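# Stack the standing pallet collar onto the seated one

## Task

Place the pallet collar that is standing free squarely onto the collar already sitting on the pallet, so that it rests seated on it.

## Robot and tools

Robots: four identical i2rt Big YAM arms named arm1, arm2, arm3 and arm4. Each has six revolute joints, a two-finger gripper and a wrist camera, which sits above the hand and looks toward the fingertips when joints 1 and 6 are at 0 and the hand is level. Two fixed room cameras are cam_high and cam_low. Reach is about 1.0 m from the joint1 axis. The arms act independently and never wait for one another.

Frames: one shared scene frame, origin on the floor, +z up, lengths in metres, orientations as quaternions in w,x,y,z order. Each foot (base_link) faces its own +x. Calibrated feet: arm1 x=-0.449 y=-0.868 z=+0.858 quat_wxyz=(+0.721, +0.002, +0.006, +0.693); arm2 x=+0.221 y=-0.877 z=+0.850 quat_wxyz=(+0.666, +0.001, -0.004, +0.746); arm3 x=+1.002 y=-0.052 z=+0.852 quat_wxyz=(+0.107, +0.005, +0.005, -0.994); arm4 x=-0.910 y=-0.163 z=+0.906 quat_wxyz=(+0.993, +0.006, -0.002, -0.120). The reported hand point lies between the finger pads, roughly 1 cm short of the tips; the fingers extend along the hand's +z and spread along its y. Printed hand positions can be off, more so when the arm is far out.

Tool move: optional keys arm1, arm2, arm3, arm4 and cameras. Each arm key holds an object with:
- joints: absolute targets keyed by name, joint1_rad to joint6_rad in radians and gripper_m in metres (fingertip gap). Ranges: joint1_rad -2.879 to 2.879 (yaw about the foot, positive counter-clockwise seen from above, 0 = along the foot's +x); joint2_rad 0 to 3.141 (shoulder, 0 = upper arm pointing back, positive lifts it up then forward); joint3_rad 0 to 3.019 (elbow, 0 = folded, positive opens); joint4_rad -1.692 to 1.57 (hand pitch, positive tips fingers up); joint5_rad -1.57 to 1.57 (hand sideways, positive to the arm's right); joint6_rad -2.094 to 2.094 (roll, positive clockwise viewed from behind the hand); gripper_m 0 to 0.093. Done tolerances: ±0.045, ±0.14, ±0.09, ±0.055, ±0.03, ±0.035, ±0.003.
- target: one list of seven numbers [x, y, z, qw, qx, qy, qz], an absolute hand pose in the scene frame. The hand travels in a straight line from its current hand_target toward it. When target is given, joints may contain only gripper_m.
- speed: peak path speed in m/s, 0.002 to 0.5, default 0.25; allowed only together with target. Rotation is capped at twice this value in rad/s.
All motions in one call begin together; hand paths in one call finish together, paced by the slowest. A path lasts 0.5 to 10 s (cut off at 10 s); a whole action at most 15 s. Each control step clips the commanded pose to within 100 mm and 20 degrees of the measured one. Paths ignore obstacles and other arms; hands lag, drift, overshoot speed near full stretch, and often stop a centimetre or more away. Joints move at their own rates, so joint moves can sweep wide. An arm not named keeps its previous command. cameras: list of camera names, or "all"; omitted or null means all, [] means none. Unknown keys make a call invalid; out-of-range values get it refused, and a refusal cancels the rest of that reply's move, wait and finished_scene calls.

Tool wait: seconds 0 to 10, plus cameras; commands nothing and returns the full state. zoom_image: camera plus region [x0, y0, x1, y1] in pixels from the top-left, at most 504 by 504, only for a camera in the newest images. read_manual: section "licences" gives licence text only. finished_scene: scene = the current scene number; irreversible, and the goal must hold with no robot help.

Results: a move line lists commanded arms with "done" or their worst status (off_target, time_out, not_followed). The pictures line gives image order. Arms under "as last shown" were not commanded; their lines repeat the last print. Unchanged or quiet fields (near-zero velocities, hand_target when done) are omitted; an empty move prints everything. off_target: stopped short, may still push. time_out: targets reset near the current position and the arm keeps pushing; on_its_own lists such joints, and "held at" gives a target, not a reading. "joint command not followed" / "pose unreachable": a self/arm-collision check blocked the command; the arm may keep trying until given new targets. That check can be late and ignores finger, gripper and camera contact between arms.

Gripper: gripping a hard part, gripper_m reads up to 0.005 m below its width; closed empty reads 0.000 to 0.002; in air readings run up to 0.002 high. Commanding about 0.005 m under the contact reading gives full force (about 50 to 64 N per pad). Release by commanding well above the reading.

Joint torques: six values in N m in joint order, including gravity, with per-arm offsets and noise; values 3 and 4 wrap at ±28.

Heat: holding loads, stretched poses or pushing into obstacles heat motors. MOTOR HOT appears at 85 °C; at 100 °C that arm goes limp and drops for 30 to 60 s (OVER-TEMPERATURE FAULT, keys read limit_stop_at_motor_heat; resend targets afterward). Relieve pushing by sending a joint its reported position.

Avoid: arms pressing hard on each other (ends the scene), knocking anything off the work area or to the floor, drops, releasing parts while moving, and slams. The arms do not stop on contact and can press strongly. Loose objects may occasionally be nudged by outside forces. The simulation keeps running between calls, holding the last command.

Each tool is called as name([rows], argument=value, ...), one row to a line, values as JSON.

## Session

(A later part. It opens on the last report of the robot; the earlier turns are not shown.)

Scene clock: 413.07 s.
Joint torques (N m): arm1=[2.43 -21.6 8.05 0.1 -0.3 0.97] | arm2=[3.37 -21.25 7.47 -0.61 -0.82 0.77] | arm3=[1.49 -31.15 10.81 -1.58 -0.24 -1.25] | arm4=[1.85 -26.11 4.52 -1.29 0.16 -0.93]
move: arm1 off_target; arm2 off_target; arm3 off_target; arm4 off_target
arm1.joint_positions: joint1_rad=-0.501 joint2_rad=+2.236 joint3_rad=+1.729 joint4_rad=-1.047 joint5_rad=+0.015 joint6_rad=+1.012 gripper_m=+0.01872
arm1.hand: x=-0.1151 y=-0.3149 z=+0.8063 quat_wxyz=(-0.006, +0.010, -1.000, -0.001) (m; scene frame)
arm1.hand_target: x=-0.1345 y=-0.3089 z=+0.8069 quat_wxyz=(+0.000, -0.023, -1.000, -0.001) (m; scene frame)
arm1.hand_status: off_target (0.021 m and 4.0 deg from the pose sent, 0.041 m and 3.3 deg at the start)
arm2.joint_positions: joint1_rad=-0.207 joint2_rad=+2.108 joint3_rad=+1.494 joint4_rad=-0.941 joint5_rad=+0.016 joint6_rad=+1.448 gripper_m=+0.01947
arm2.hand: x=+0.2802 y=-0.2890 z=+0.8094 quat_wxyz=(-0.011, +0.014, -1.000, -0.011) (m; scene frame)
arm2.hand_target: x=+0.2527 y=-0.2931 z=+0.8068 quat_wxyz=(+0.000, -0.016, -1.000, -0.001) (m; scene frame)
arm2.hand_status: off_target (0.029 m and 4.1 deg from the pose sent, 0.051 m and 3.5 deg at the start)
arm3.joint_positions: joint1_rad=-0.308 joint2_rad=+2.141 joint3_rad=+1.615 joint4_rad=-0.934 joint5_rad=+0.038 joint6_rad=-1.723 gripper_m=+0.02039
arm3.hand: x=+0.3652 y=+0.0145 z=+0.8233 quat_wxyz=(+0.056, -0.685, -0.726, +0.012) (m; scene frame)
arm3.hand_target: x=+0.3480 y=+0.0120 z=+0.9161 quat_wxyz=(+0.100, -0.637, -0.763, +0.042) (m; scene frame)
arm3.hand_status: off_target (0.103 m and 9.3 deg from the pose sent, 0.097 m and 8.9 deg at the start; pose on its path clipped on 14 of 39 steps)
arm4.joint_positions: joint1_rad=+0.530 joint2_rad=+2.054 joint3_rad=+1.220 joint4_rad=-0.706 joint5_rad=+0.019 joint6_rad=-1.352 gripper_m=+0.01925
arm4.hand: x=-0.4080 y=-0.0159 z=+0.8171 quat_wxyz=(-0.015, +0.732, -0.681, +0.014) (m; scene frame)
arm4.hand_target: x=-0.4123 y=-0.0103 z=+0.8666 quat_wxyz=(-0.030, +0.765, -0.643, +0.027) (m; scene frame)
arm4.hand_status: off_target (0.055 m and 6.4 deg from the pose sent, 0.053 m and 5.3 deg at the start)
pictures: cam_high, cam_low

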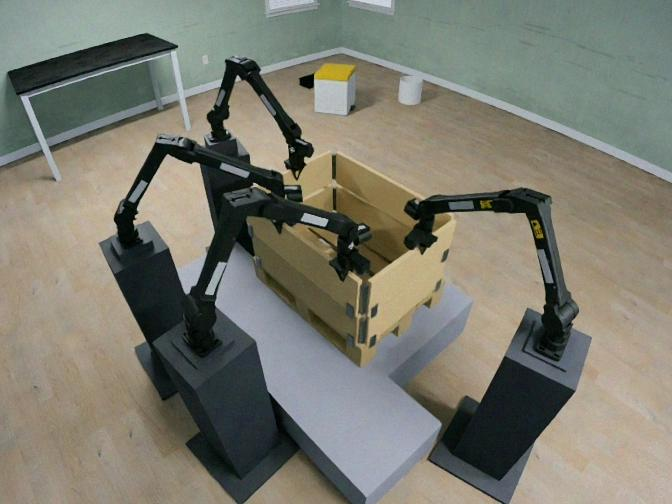

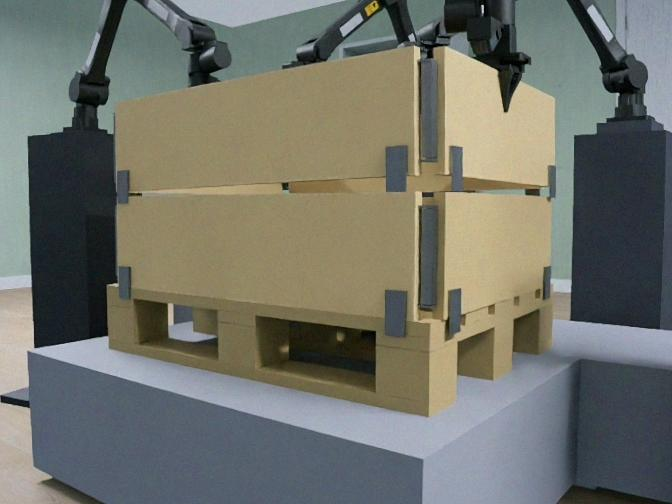

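move(arm1={"target":[-0.135,-0.292,0.790,0,0.0248,0.9997,0],"speed":0.04}, arm2={"target":[0.254,-0.276,0.792,0,0.018,0.9998,0],"speed":0.04}, arm3={"target":[0.347,0.026,0.905,0.096,-0.635,-0.765,0.043],"speed":0.04}, arm4={"target":[-0.411,0.007,0.855,-0.030,0.766,-0.642,0.026],"speed":0.04})

zoom_image(camera="cam_low", region=[90, 0, 590, 350])

zoom_image(camera="cam_high", region=[220, 120, 500, 380])

Scene clock: 423.00 s.
Joint torques (N m): arm1=[3.31 -18.2 12.21 -0.06 -0.28 1.05] | arm2=[3.37 -18.08 11.15 -0.53 -0.78 0.76] | arm3=[0.03 -30.27 9.73 -1.01 -0.32 -1.43] | arm4=[3.78 -23.47 5.82 -0.81 0.15 -0.8]
Motor temperatures (°C): arm1=[30 48 47 29 32 28 33] | arm2=[31 38 36 31 30 27 32] | arm3=[28 59 57 34 29 33 31] | arm4=[34 44 47 29 34 35 32]
move: arm1 off_target; arm2 off_target; arm3 off_target; arm4 off_target
arm1.joint_positions: joint1_rad=-0.499 joint2_rad=+2.246 joint3_rad=+1.733 joint4_rad=-1.037 joint5_rad=+0.015 joint6_rad=+1.020 gripper_m=+0.01872
arm1.hand: x=-0.1149 y=-0.3122 z=+0.8016 quat_wxyz=(-0.007, +0.007, -1.000, -0.002) (m; scene frame)
arm1.hand_target: x=-0.1354 y=-0.2931 z=+0.7904 quat_wxyz=(-0.001, -0.023, -1.000, -0.002) (m; scene frame)
arm1.hand_status: off_target (0.031 m and 3.7 deg from the pose sent, 0.034 m and 4.0 deg at the start)
arm2.joint_positions: joint1_rad=-0.207 joint2_rad=+2.123 joint3_rad=+1.504 joint4_rad=-0.941 joint5_rad=+0.016 joint6_rad=+1.448 gripper_m=+0.01947
arm2.hand: x=+0.2804 y=-0.2871 z=+0.8037 quat_wxyz=(-0.010, +0.014, -1.000, -0.008) (m; scene frame)
arm2.hand_target: x=+0.2540 y=-0.2775 z=+0.7926 quat_wxyz=(+0.000, -0.016, -1.000, -0.001) (m; scene frame)
arm2.hand_status: off_target (0.031 m and 4.0 deg from the pose sent, 0.034 m and 4.1 deg at the start)
arm3.joint_positions: joint1_rad=-0.310 joint2_rad=+2.149 joint3_rad=+1.615 joint4_rad=-0.923 joint5_rad=+0.039 joint6_rad=-1.723 gripper_m=+0.02039
arm3.hand: x=+0.3640 y=+0.0167 z=+0.8189 quat_wxyz=(+0.057, -0.686, -0.725, +0.012) (m; scene frame)
arm3.hand_target: x=+0.3493 y=+0.0257 z=+0.9009 quat_wxyz=(+0.100, -0.638, -0.763, +0.039) (m; scene frame)
arm3.hand_status: off_target (0.088 m and 9.3 deg from the pose sent, 0.084 m and 9.3 deg at the start)
arm4.joint_positions: joint1_rad=+0.537 joint2_rad=+2.058 joint3_rad=+1.220 joint4_rad=-0.699 joint5_rad=+0.019 joint6_rad=-1.339 gripper_m=+0.01925
arm4.hand: x=-0.4080 y=-0.0124 z=+0.8153 quat_wxyz=(-0.017, +0.729, -0.684, +0.015) (m; scene frame)
arm4.hand_target: x=-0.4111 y=+0.0063 z=+0.8522 quat_wxyz=(-0.030, +0.765, -0.643, +0.026) (m; scene frame)
arm4.hand_status: off_target (0.044 m and 6.7 deg from the pose sent, 0.044 m and 6.4 deg at the start)
pictures: arm1_cam_wrist, arm2_cam_wrist, arm3_cam_wrist, arm4_cam_wrist, cam_high, cam_low

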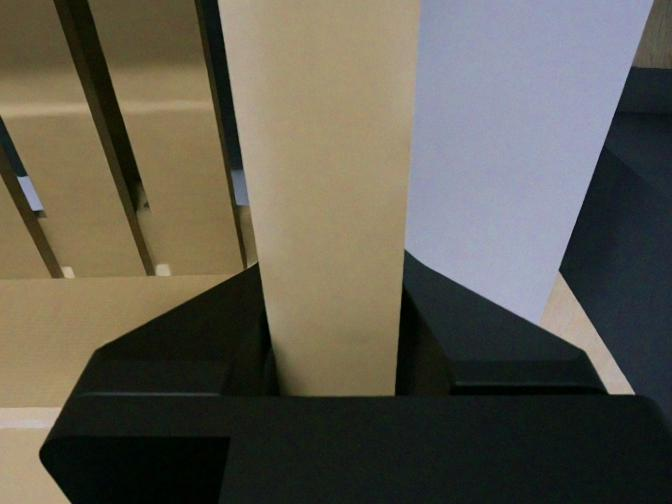

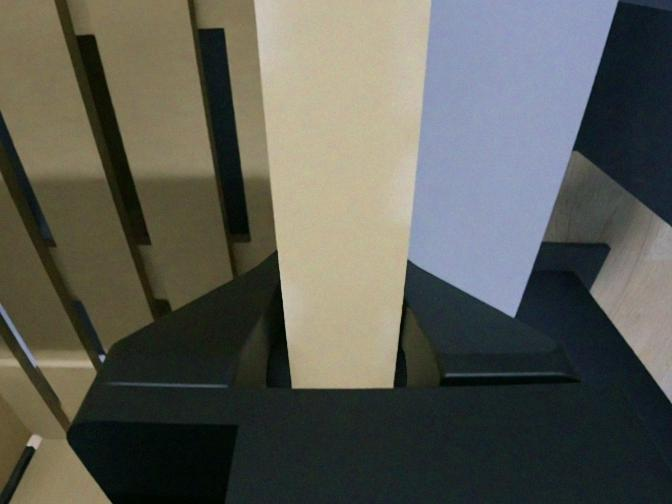

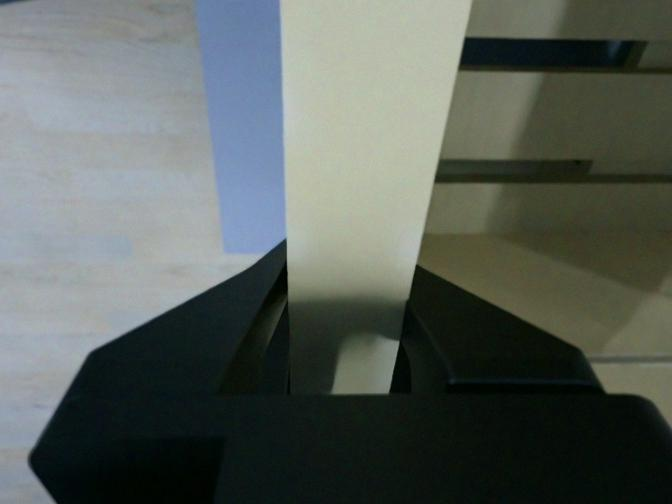

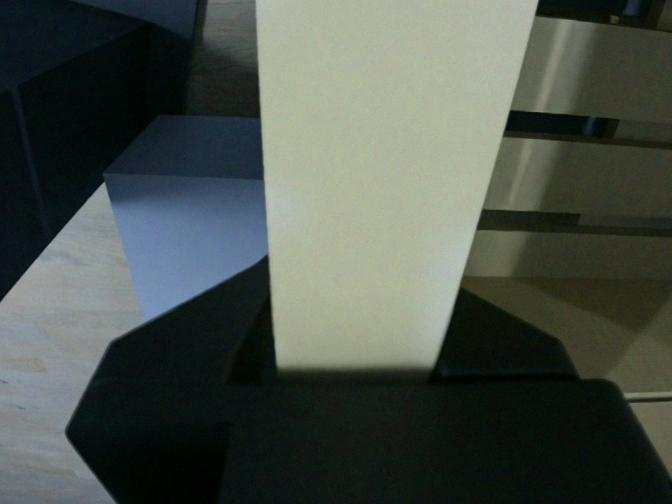

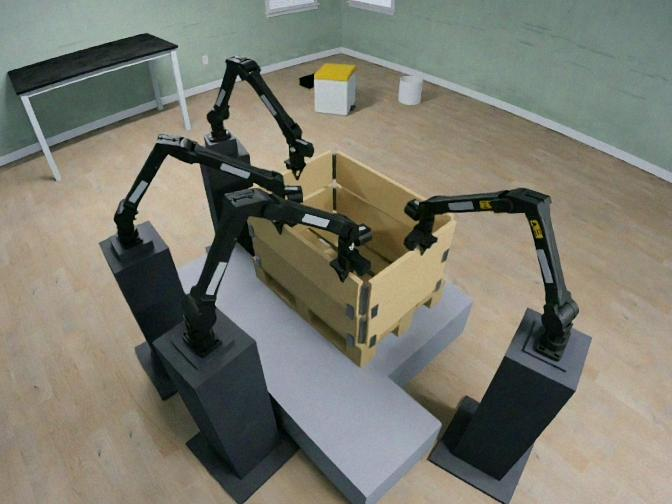

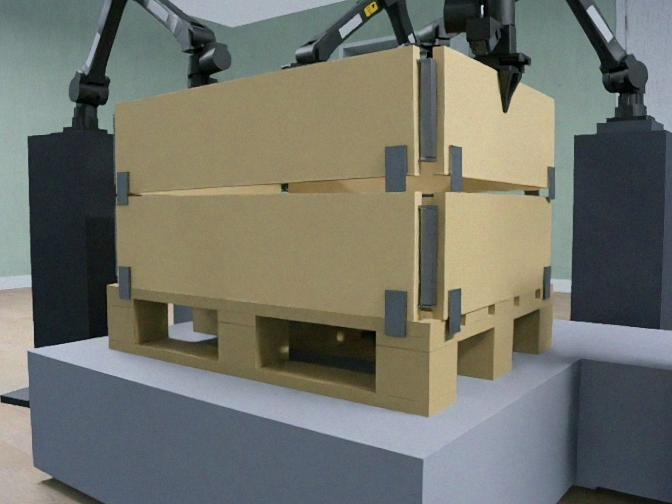

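Scaled by 1.008 from the camera's 672x504 image, which has a finer 960x720 frame.

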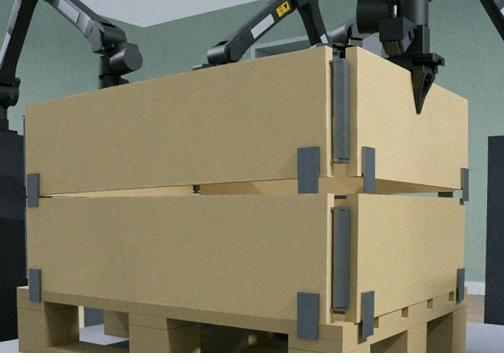

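Scaled by 1.800 from the camera's 672x504 image, which has a finer 960x720 frame.

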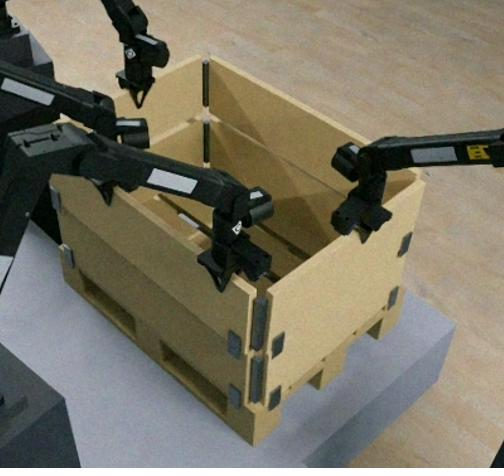

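move(arm1={"target":[-0.135,-0.275,0.785,0,0.0248,0.9997,0],"speed":0.04}, arm2={"target":[0.258,-0.260,0.787,0,0.018,0.9998,0],"speed":0.04}, arm3={"target":[0.350,0.042,0.90,0.096,-0.635,-0.765,0.043],"speed":0.04}, arm4={"target":[-0.408,0.022,0.85,-0.030,0.766,-0.642,0.026],"speed":0.04}, cameras=["cam_low","cam_high"])

zoom_image(camera="cam_low", region=[90, 0, 590, 350])

zoom_image(camera="cam_high", region=[220, 120, 500, 380])

Scene clock: 428.23 s.
Joint torques (N m): arm1=[3.19 -18.61 13.23 -0.54 -0.49 0.98] | arm2=[2.67 -17.85 11.81 -0.46 -0.91 0.63] | arm3=[-0.56 -30.62 9.06 -1.16 -0.45 -1.66] | arm4=[2.96 -24.88 6.83 -1.65 0.09 -0.74]
move: arm1 off_target; arm2 off_target; arm3 off_target; arm4 off_target
arm1.joint_positions: joint1_rad=-0.485 joint2_rad=+2.288 joint3_rad=+1.791 joint4_rad=-1.057 joint5_rad=+0.021 joint6_rad=+1.037 gripper_m=+0.01872
arm1.hand: x=-0.1159 y=-0.2976 z=+0.7939 quat_wxyz=(-0.008, +0.005, -1.000, +0.001) (m; scene frame)
arm1.hand_target: x=-0.1364 y=-0.2775 z=+0.7854 quat_wxyz=(+0.001, -0.022, -1.000, +0.001) (m; scene frame)
arm1.hand_status: off_target (0.031 m and 3.6 deg from the pose sent, 0.045 m and 3.7 deg at the start)
arm2.joint_positions: joint1_rad=-0.203 joint2_rad=+2.156 joint3_rad=+1.560 joint4_rad=-0.974 joint5_rad=+0.020 joint6_rad=+1.459 gripper_m=+0.01947
arm2.hand: x=+0.2801 y=-0.2751 z=+0.8024 quat_wxyz=(-0.012, +0.011, -1.000, -0.003) (m; scene frame)
arm2.hand_target: x=+0.2579 y=-0.2644 z=+0.7874 quat_wxyz=(-0.001, -0.017, -1.000, +0.004) (m; scene frame)
arm2.hand_status: off_target (0.031 m and 3.6 deg from the pose sent, 0.039 m and 4.0 deg at the start)
arm3.joint_positions: joint1_rad=-0.328 joint2_rad=+2.156 joint3_rad=+1.615 joint4_rad=-0.903 joint5_rad=+0.038 joint6_rad=-1.723 gripper_m=+0.02051
arm3.hand: x=+0.3617 y=+0.0283 z=+0.8148 quat_wxyz=(+0.062, -0.692, -0.719, +0.016) (m; scene frame)
arm3.hand_target: x=+0.3517 y=+0.0415 z=+0.8953 quat_wxyz=(+0.100, -0.639, -0.762, +0.039) (m; scene frame)
arm3.hand_status: off_target (0.087 m and 9.8 deg from the pose sent, 0.086 m and 9.3 deg at the start)
arm4.joint_positions: joint1_rad=+0.570 joint2_rad=+2.099 joint3_rad=+1.228 joint4_rad=-0.669 joint5_rad=+0.026 joint6_rad=-1.320 gripper_m=+0.01923
arm4.hand: x=-0.4116 y=+0.0038 z=+0.7967 quat_wxyz=(-0.013, +0.734, -0.678, +0.017) (m; scene frame)
arm4.hand_target: x=-0.4080 y=+0.0208 z=+0.8463 quat_wxyz=(-0.030, +0.765, -0.642, +0.029) (m; scene frame)
arm4.hand_status: off_target (0.056 m and 5.9 deg from the pose sent, 0.049 m and 6.7 deg at the start)
pictures: cam_high, cam_low

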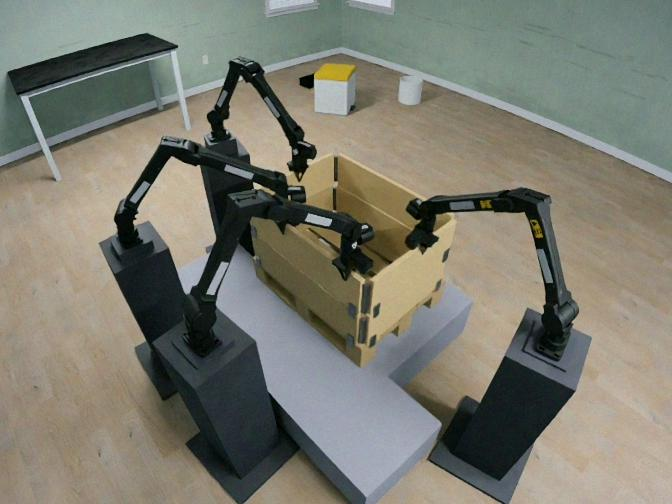

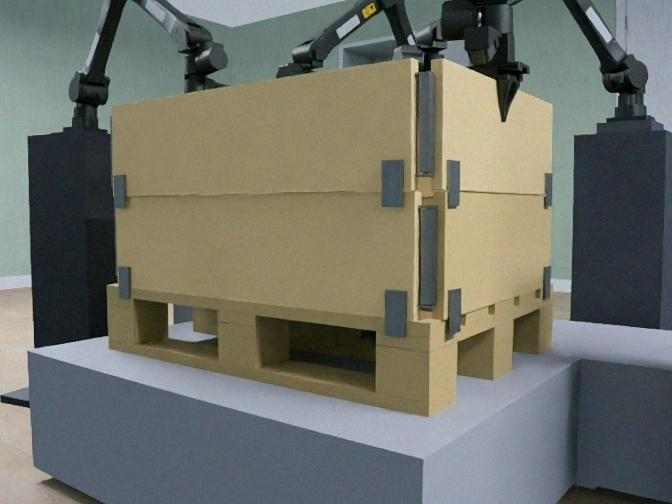

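Scaled by 1.008 from the camera's 672x504 image, which has a finer 960x720 frame.

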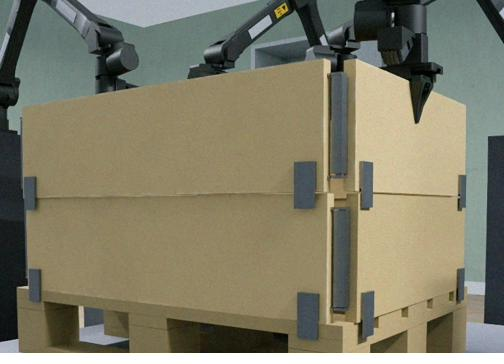

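Scaled by 1.800 from the camera's 672x504 image, which has a finer 960x720 frame.

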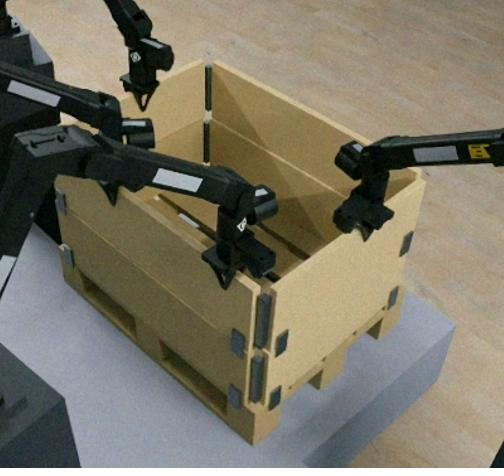

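move(arm1={"target":[-0.136,-0.278,0.765,0,0.0248,0.9997,0],"speed":0.04}, arm2={"target":[0.258,-0.266,0.765,0,0.018,0.9998,0],"speed":0.04}, arm3={"target":[0.332,0.040,0.865,0.09,-0.635,-0.765,0.035],"speed":0.04}, arm4={"target":[-0.428,0.020,0.825,-0.026,0.76,-0.649,0.023],"speed":0.04})

zoom_image(camera="cam_low", region=[90, 0, 590, 350])

zoom_image(camera="cam_high", region=[220, 120, 500, 380])

Scene clock: 437.60 s.
Joint torques (N m): arm1=[3.02 -17.38 11.34 0.94 -0.46 0.97] | arm2=[2.55 -16.44 9.02 1.52 -0.95 0.61] | arm3=[0.15 -24.76 12.04 -0.21 -0.29 -1.55] | arm4=[3.6 -23.65 3.19 -0.62 -0.11 -0.61]
Heat: arm1: hottest joint3_rad 49 °C; arm2: hottest joint2_rad 38 °C; arm3: hottest joint2_rad 58 °C; arm4: hottest joint3_rad 47 °C.
move: arm1 off_target; arm2 off_target; arm3 off_target; arm4 off_target
arm1.joint_positions: joint1_rad=-0.484 joint2_rad=+2.293 joint3_rad=+1.791 joint4_rad=-1.054 joint5_rad=+0.021 joint6_rad=+1.038 gripper_m=+0.01872
arm1.hand: x=-0.1163 y=-0.2973 z=+0.7914 quat_wxyz=(-0.008, +0.005, -1.000, +0.001) (m; scene frame)
arm1.hand_target: x=-0.1373 y=-0.2815 z=+0.7658 quat_wxyz=(+0.001, -0.024, -1.000, +0.002) (m; scene frame)
arm1.hand_status: off_target (0.038 m and 3.5 deg from the pose sent, 0.040 m and 3.6 deg at the start)
arm2.joint_positions: joint1_rad=-0.203 joint2_rad=+2.158 joint3_rad=+1.560 joint4_rad=-0.970 joint5_rad=+0.020 joint6_rad=+1.459 gripper_m=+0.01947
arm2.hand: x=+0.2799 y=-0.2742 z=+0.8017 quat_wxyz=(-0.012, +0.011, -1.000, -0.005) (m; scene frame)
arm2.hand_target: x=+0.2583 y=-0.2696 z=+0.7667 quat_wxyz=(+0.000, -0.016, -1.000, +0.002) (m; scene frame)
arm2.hand_status: off_target (0.044 m and 3.6 deg from the pose sent, 0.044 m and 3.6 deg at the start)
arm3.joint_positions: joint1_rad=-0.329 joint2_rad=+2.170 joint3_rad=+1.636 joint4_rad=-0.925 joint5_rad=+0.041 joint6_rad=-1.726 gripper_m=+0.02052
arm3.hand: x=+0.3601 y=+0.0293 z=+0.8131 quat_wxyz=(+0.057, -0.692, -0.720, +0.011) (m; scene frame)
arm3.hand_target: x=+0.3348 y=+0.0398 z=+0.8652 quat_wxyz=(+0.094, -0.639, -0.762, +0.032) (m; scene frame)
arm3.hand_status: off_target (0.060 m and 9.5 deg from the pose sent, 0.059 m and 9.3 deg at the start)
arm4.joint_positions: joint1_rad=+0.573 joint2_rad=+2.100 joint3_rad=+1.210 joint4_rad=-0.636 joint5_rad=+0.033 joint6_rad=-1.306 gripper_m=+0.01917
arm4.hand: x=-0.4132 y=+0.0036 z=+0.7920 quat_wxyz=(-0.019, +0.730, -0.683, +0.023) (m; scene frame)
arm4.hand_target: x=-0.4273 y=+0.0184 z=+0.8219 quat_wxyz=(-0.024, +0.760, -0.649, +0.025) (m; scene frame)
arm4.hand_status: off_target (0.040 m and 5.2 deg from the pose sent, 0.037 m and 4.8 deg at the start)
pictures: arm1_cam_wrist, arm2_cam_wrist, arm3_cam_wrist, arm4_cam_wrist, cam_high, cam_low

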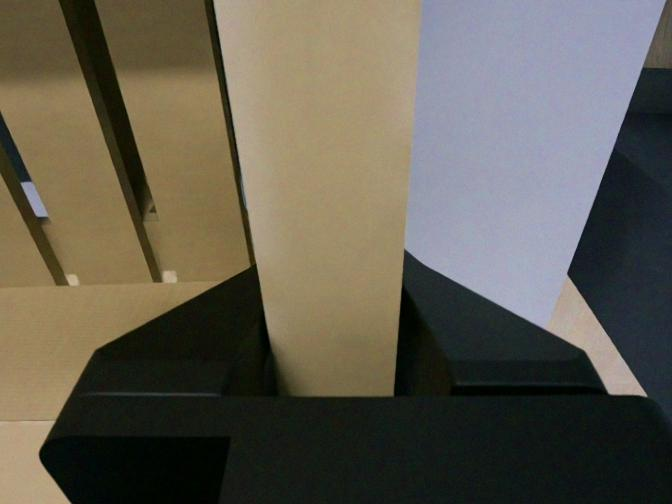

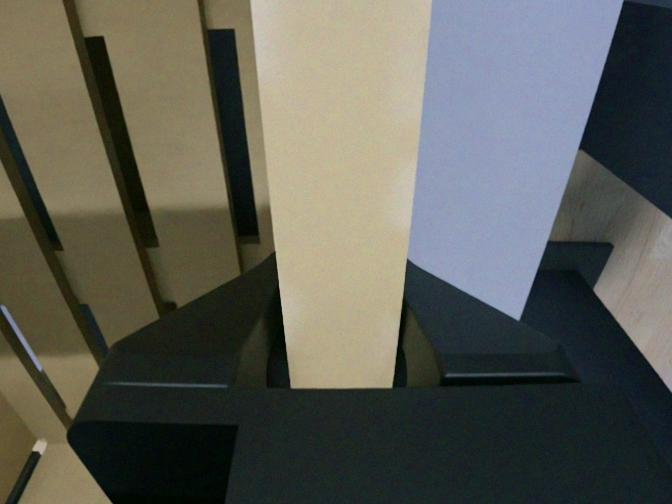

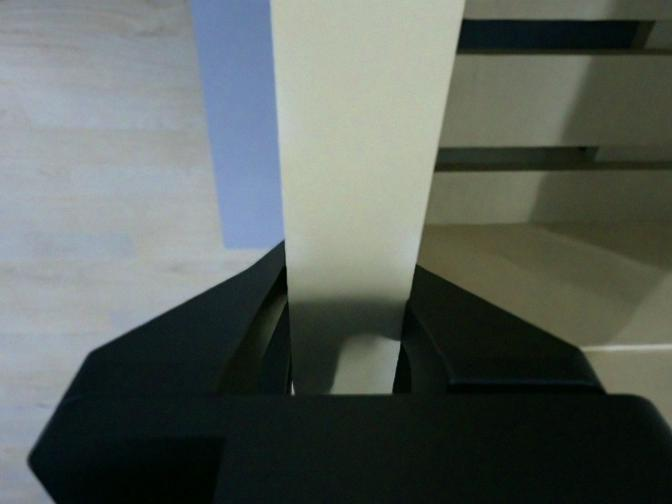

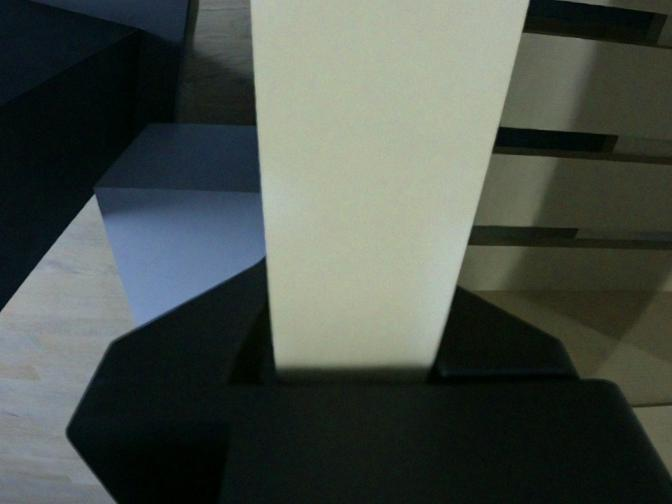

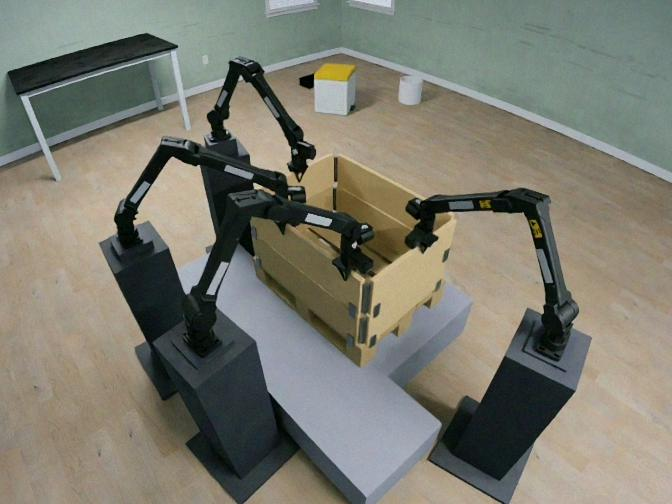

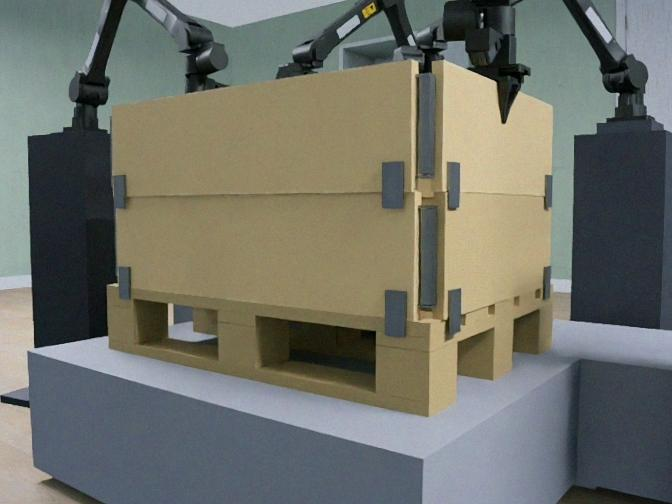

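Scaled by 1.008 from the camera's 672x504 image, which has a finer 960x720 frame.

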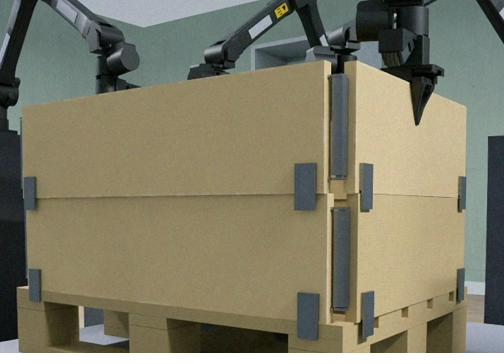

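Scaled by 1.800 from the camera's 672x504 image, which has a finer 960x720 frame.

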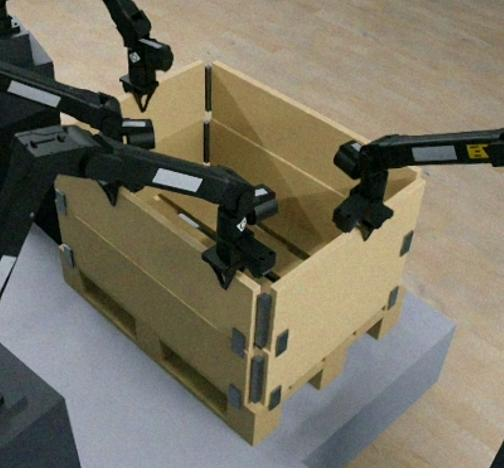

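move(arm1={"target":[-0.120,-0.292,0.780,0,0.01,1,0],"speed":0.04}, arm2={"target":[0.272,-0.270,0.788,0,-0.003,1,0],"speed":0.04}, arm3={"target":[0.325,0.034,0.825,0.07,-0.66,-0.745,0.02],"speed":0.04}, arm4={"target":[-0.436,0.010,0.798,-0.02,0.745,-0.667,0.023],"speed":0.04})

zoom_image(camera="cam_low", region=[90, 0, 590, 350])

zoom_image(camera="cam_high", region=[240, 220, 480, 380])

Scene clock: 445.40 s.
Joint torques (N m): arm1=[0.56 -19.55 10.54 0.38 -0.46 0.4] | arm2=[0.85 -19.37 9.32 0.18 -0.95 0.06] | arm3=[0.97 -19.66 12.92 0.69 -0.19 -0.86] | arm4=[2.43 -20.25 2.39 0.16 -0.14 -0.39]
move: arm1 off_target; arm2 off_target; arm3 off_target; arm4 off_target
arm1.joint_positions: joint1_rad=-0.484 joint2_rad=+2.293 joint3_rad=+1.791 joint4_rad=-1.054 joint5_rad=+0.021 joint6_rad=+1.035 gripper_m=+0.01872
arm1.hand: x=-0.1163 y=-0.2973 z=+0.7914 quat_wxyz=(-0.008, +0.006, -1.000, +0.001) (m; scene frame)
arm1.hand_target: x=-0.1202 y=-0.2924 z=+0.7801 quat_wxyz=(+0.000, -0.010, -1.000, +0.000) (m; scene frame)
arm1.hand_status: off_target (0.013 m and 2.1 deg from the pose sent, 0.013 m and 1.9 deg at the start)
arm2.joint_positions: joint1_rad=-0.203 joint2_rad=+2.158 joint3_rad=+1.560 joint4_rad=-0.970 joint5_rad=+0.020 joint6_rad=+1.457 gripper_m=+0.01947
arm2.hand: x=+0.2801 y=-0.2742 z=+0.8017 quat_wxyz=(-0.012, +0.012, -1.000, -0.005) (m; scene frame)
arm2.hand_target: x=+0.2721 y=-0.2705 z=+0.7882 quat_wxyz=(+0.000, +0.003, -1.000, +0.000) (m; scene frame)
arm2.hand_status: off_target (0.017 m and 1.8 deg from the pose sent, 0.016 m and 1.8 deg at the start)
arm3.joint_positions: joint1_rad=-0.329 joint2_rad=+2.200 joint3_rad=+1.683 joint4_rad=-0.982 joint5_rad=+0.041 joint6_rad=-1.728 gripper_m=+0.01996
arm3.hand: x=+0.3585 y=+0.0295 z=+0.8100 quat_wxyz=(+0.042, -0.691, -0.721, -0.001) (m; scene frame)
arm3.hand_target: x=+0.3299 y=+0.0333 z=+0.8259 quat_wxyz=(+0.067, -0.662, -0.746, +0.016) (m; scene frame)
arm3.hand_status: off_target (0.037 m and 6.1 deg from the pose sent, 0.037 m and 5.0 deg at the start)
arm4.joint_positions: joint1_rad=+0.574 joint2_rad=+2.095 joint3_rad=+1.187 joint4_rad=-0.600 joint5_rad=+0.034 joint6_rad=-1.293 gripper_m=+0.01913
arm4.hand: x=-0.4154 y=+0.0032 z=+0.7896 quat_wxyz=(-0.027, +0.726, -0.687, +0.028) (m; scene frame)
arm4.hand_target: x=-0.4353 y=+0.0094 z=+0.7970 quat_wxyz=(-0.020, +0.744, -0.667, +0.023) (m; scene frame)
arm4.hand_status: off_target (0.023 m and 3.3 deg from the pose sent, 0.024 m and 2.5 deg at the start)
pictures: arm1_cam_wrist, arm2_cam_wrist, arm3_cam_wrist, arm4_cam_wrist, cam_high, cam_low

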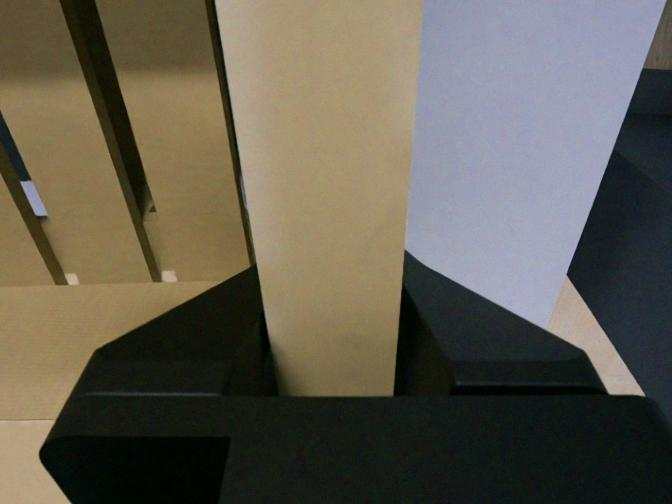

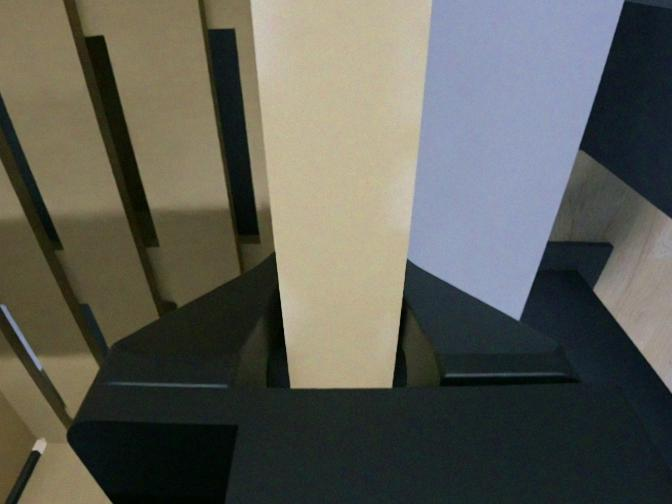

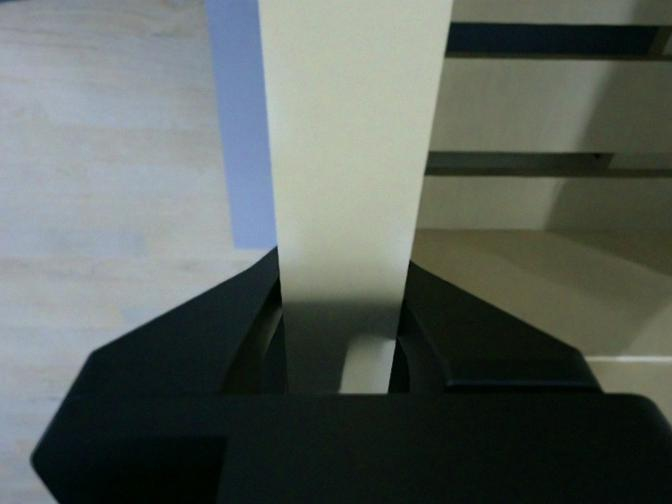

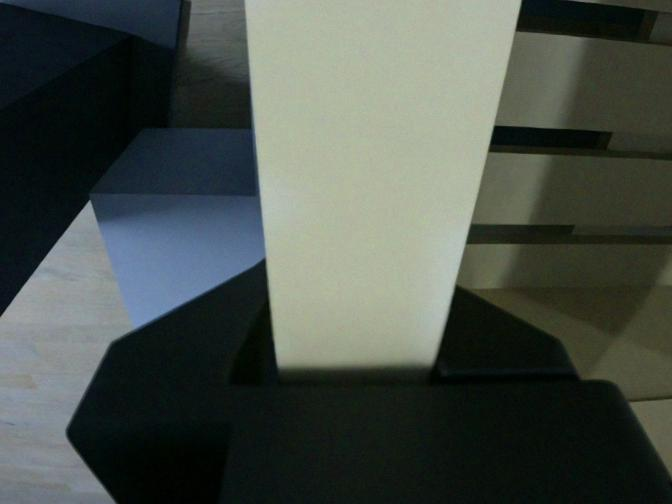

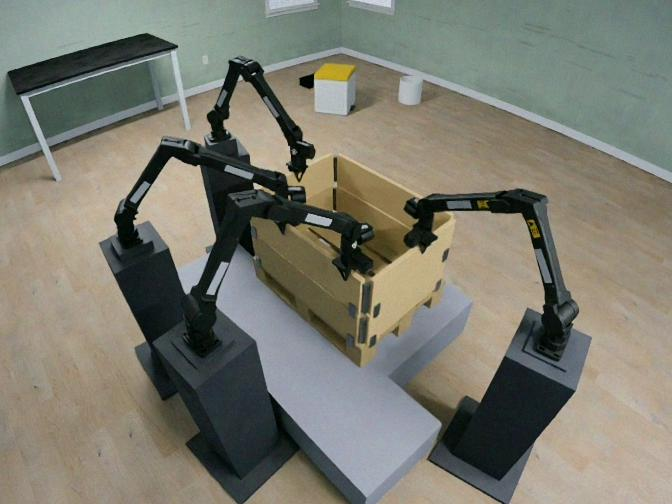

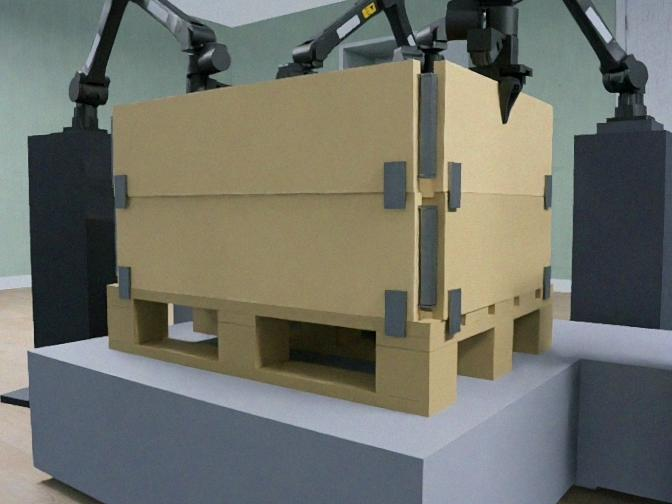

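Scaled by 1.008 from the camera's 672x504 image, which has a finer 960x720 frame.

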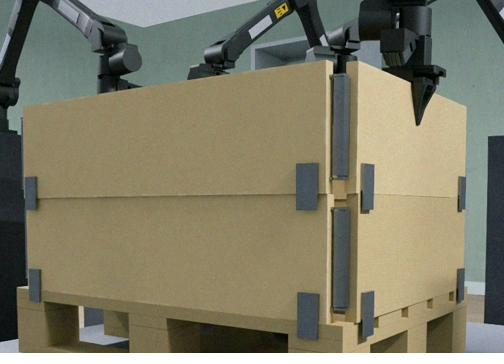

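Scaled by 2.100 from the camera's 672x504 image, which has a finer 960x720 frame.

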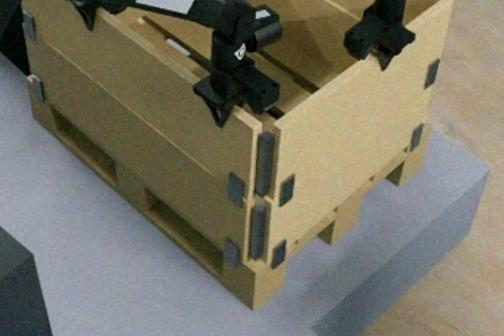

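move(arm1={"joints":{"gripper_m":0.05}}, arm2={"joints":{"gripper_m":0.05}}, arm3={"joints":{"gripper_m":0.05}}, arm4={"joints":{"gripper_m":0.05}})

Scene clock: 450.80 s.
Joint torques (N m): arm1=[0.5 -20.31 10.43 0.36 -0.07 0.13] | arm2=[0.56 -21.01 9.18 0.14 -0.09 -0.05] | arm3=[1.03 -20.13 10.95 0.72 -0.16 -0.22] | arm4=[2.02 -18.96 4.89 0.1 -0.15 -0.26]
move: arm1 done; arm2 done; arm3 done; arm4 done
arm1.joint_positions: joint1_rad=-0.484 joint2_rad=+2.302 joint3_rad=+1.791 joint4_rad=-1.054 joint5_rad=+0.000 joint6_rad=+1.061 gripper_m=+0.04991
arm1.joint_status: all done
arm1.hand: x=-0.1205 y=-0.2971 z=+0.7853 quat_wxyz=(+0.004, -0.007, -1.000, +0.000) (m; scene frame)
arm2.joint_positions: joint1_rad=-0.200 joint2_rad=+2.176 joint3_rad=+1.560 joint4_rad=-0.968 joint5_rad=-0.010 joint6_rad=+1.470 gripper_m=+0.04993
arm2.joint_status: all done
arm2.hand: x=+0.2726 y=-0.2765 z=+0.7910 quat_wxyz=(+0.004, +0.007, -1.000, +0.002) (m; scene frame)
arm3.joint_positions: joint1_rad=-0.329 joint2_rad=+2.203 joint3_rad=+1.711 joint4_rad=-0.980 joint5_rad=+0.041 joint6_rad=-1.792 gripper_m=+0.04996
arm3.joint_status: all done
arm3.hand: x=+0.3466 y=+0.0308 z=+0.8179 quat_wxyz=(+0.052, -0.668, -0.743, +0.005) (m; scene frame)
arm4.joint_positions: joint1_rad=+0.579 joint2_rad=+2.080 joint3_rad=+1.157 joint4_rad=-0.599 joint5_rad=+0.034 joint6_rad=-1.308 gripper_m=+0.04997
arm4.joint_status: all done
arm4.hand: x=-0.4282 y=+0.0014 z=+0.7890 quat_wxyz=(-0.020, +0.733, -0.680, +0.024) (m; scene frame)
pictures: arm1_cam_wrist, arm2_cam_wrist, arm3_cam_wrist, arm4_cam_wrist, cam_high, cam_low

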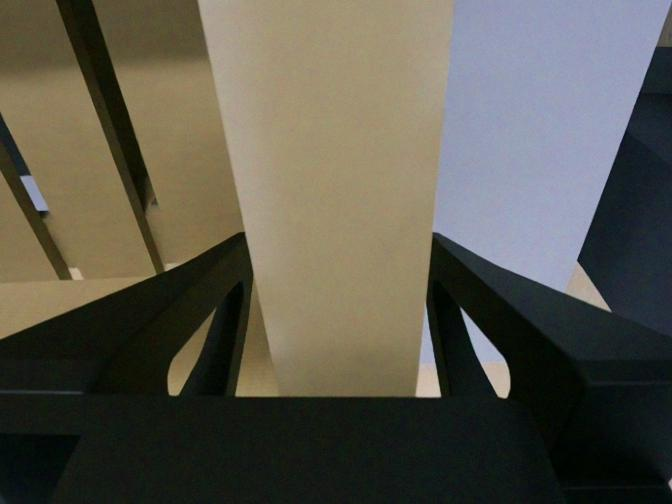

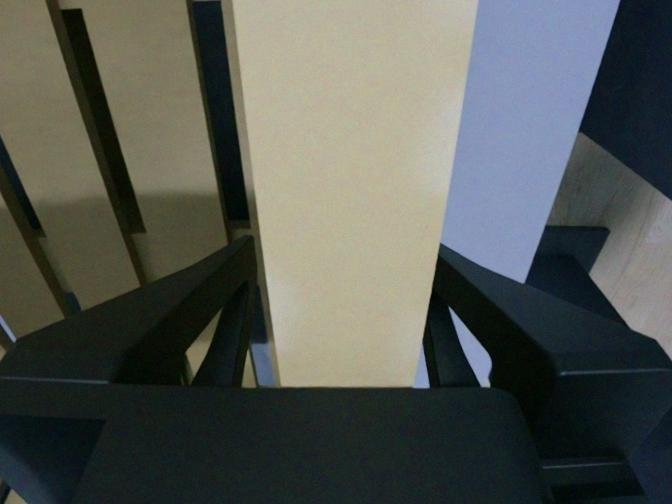

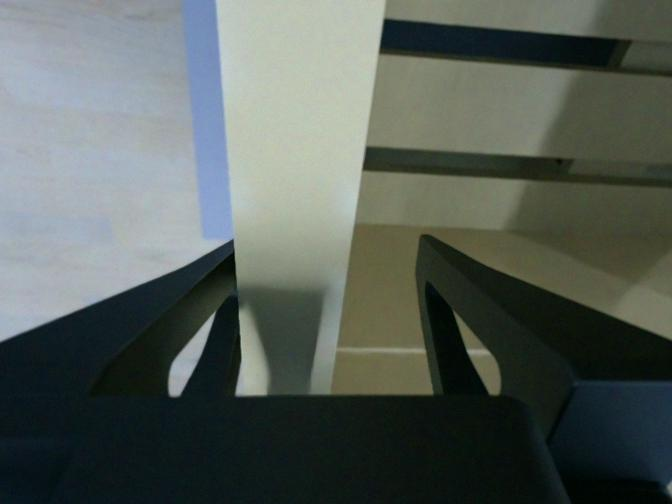

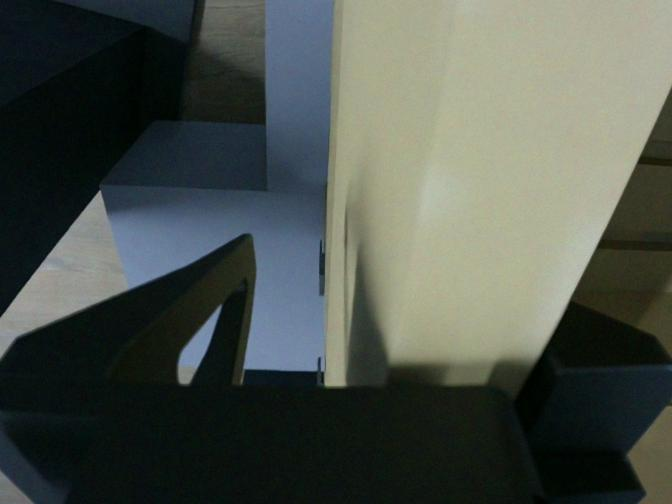

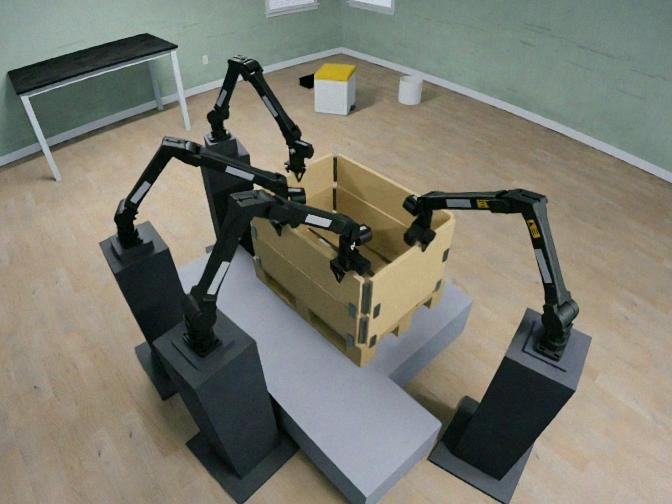

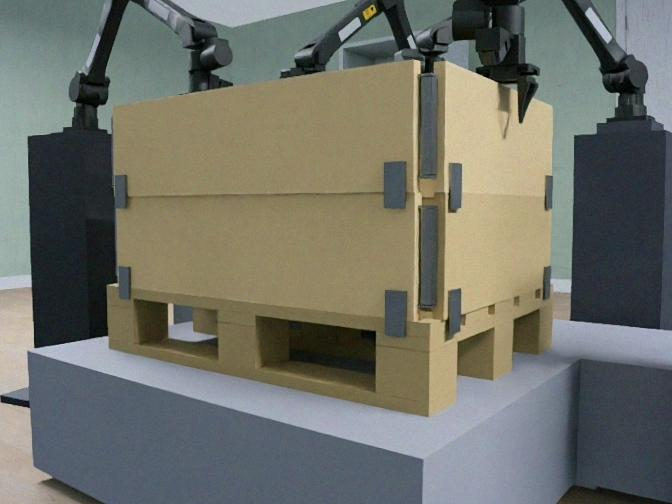

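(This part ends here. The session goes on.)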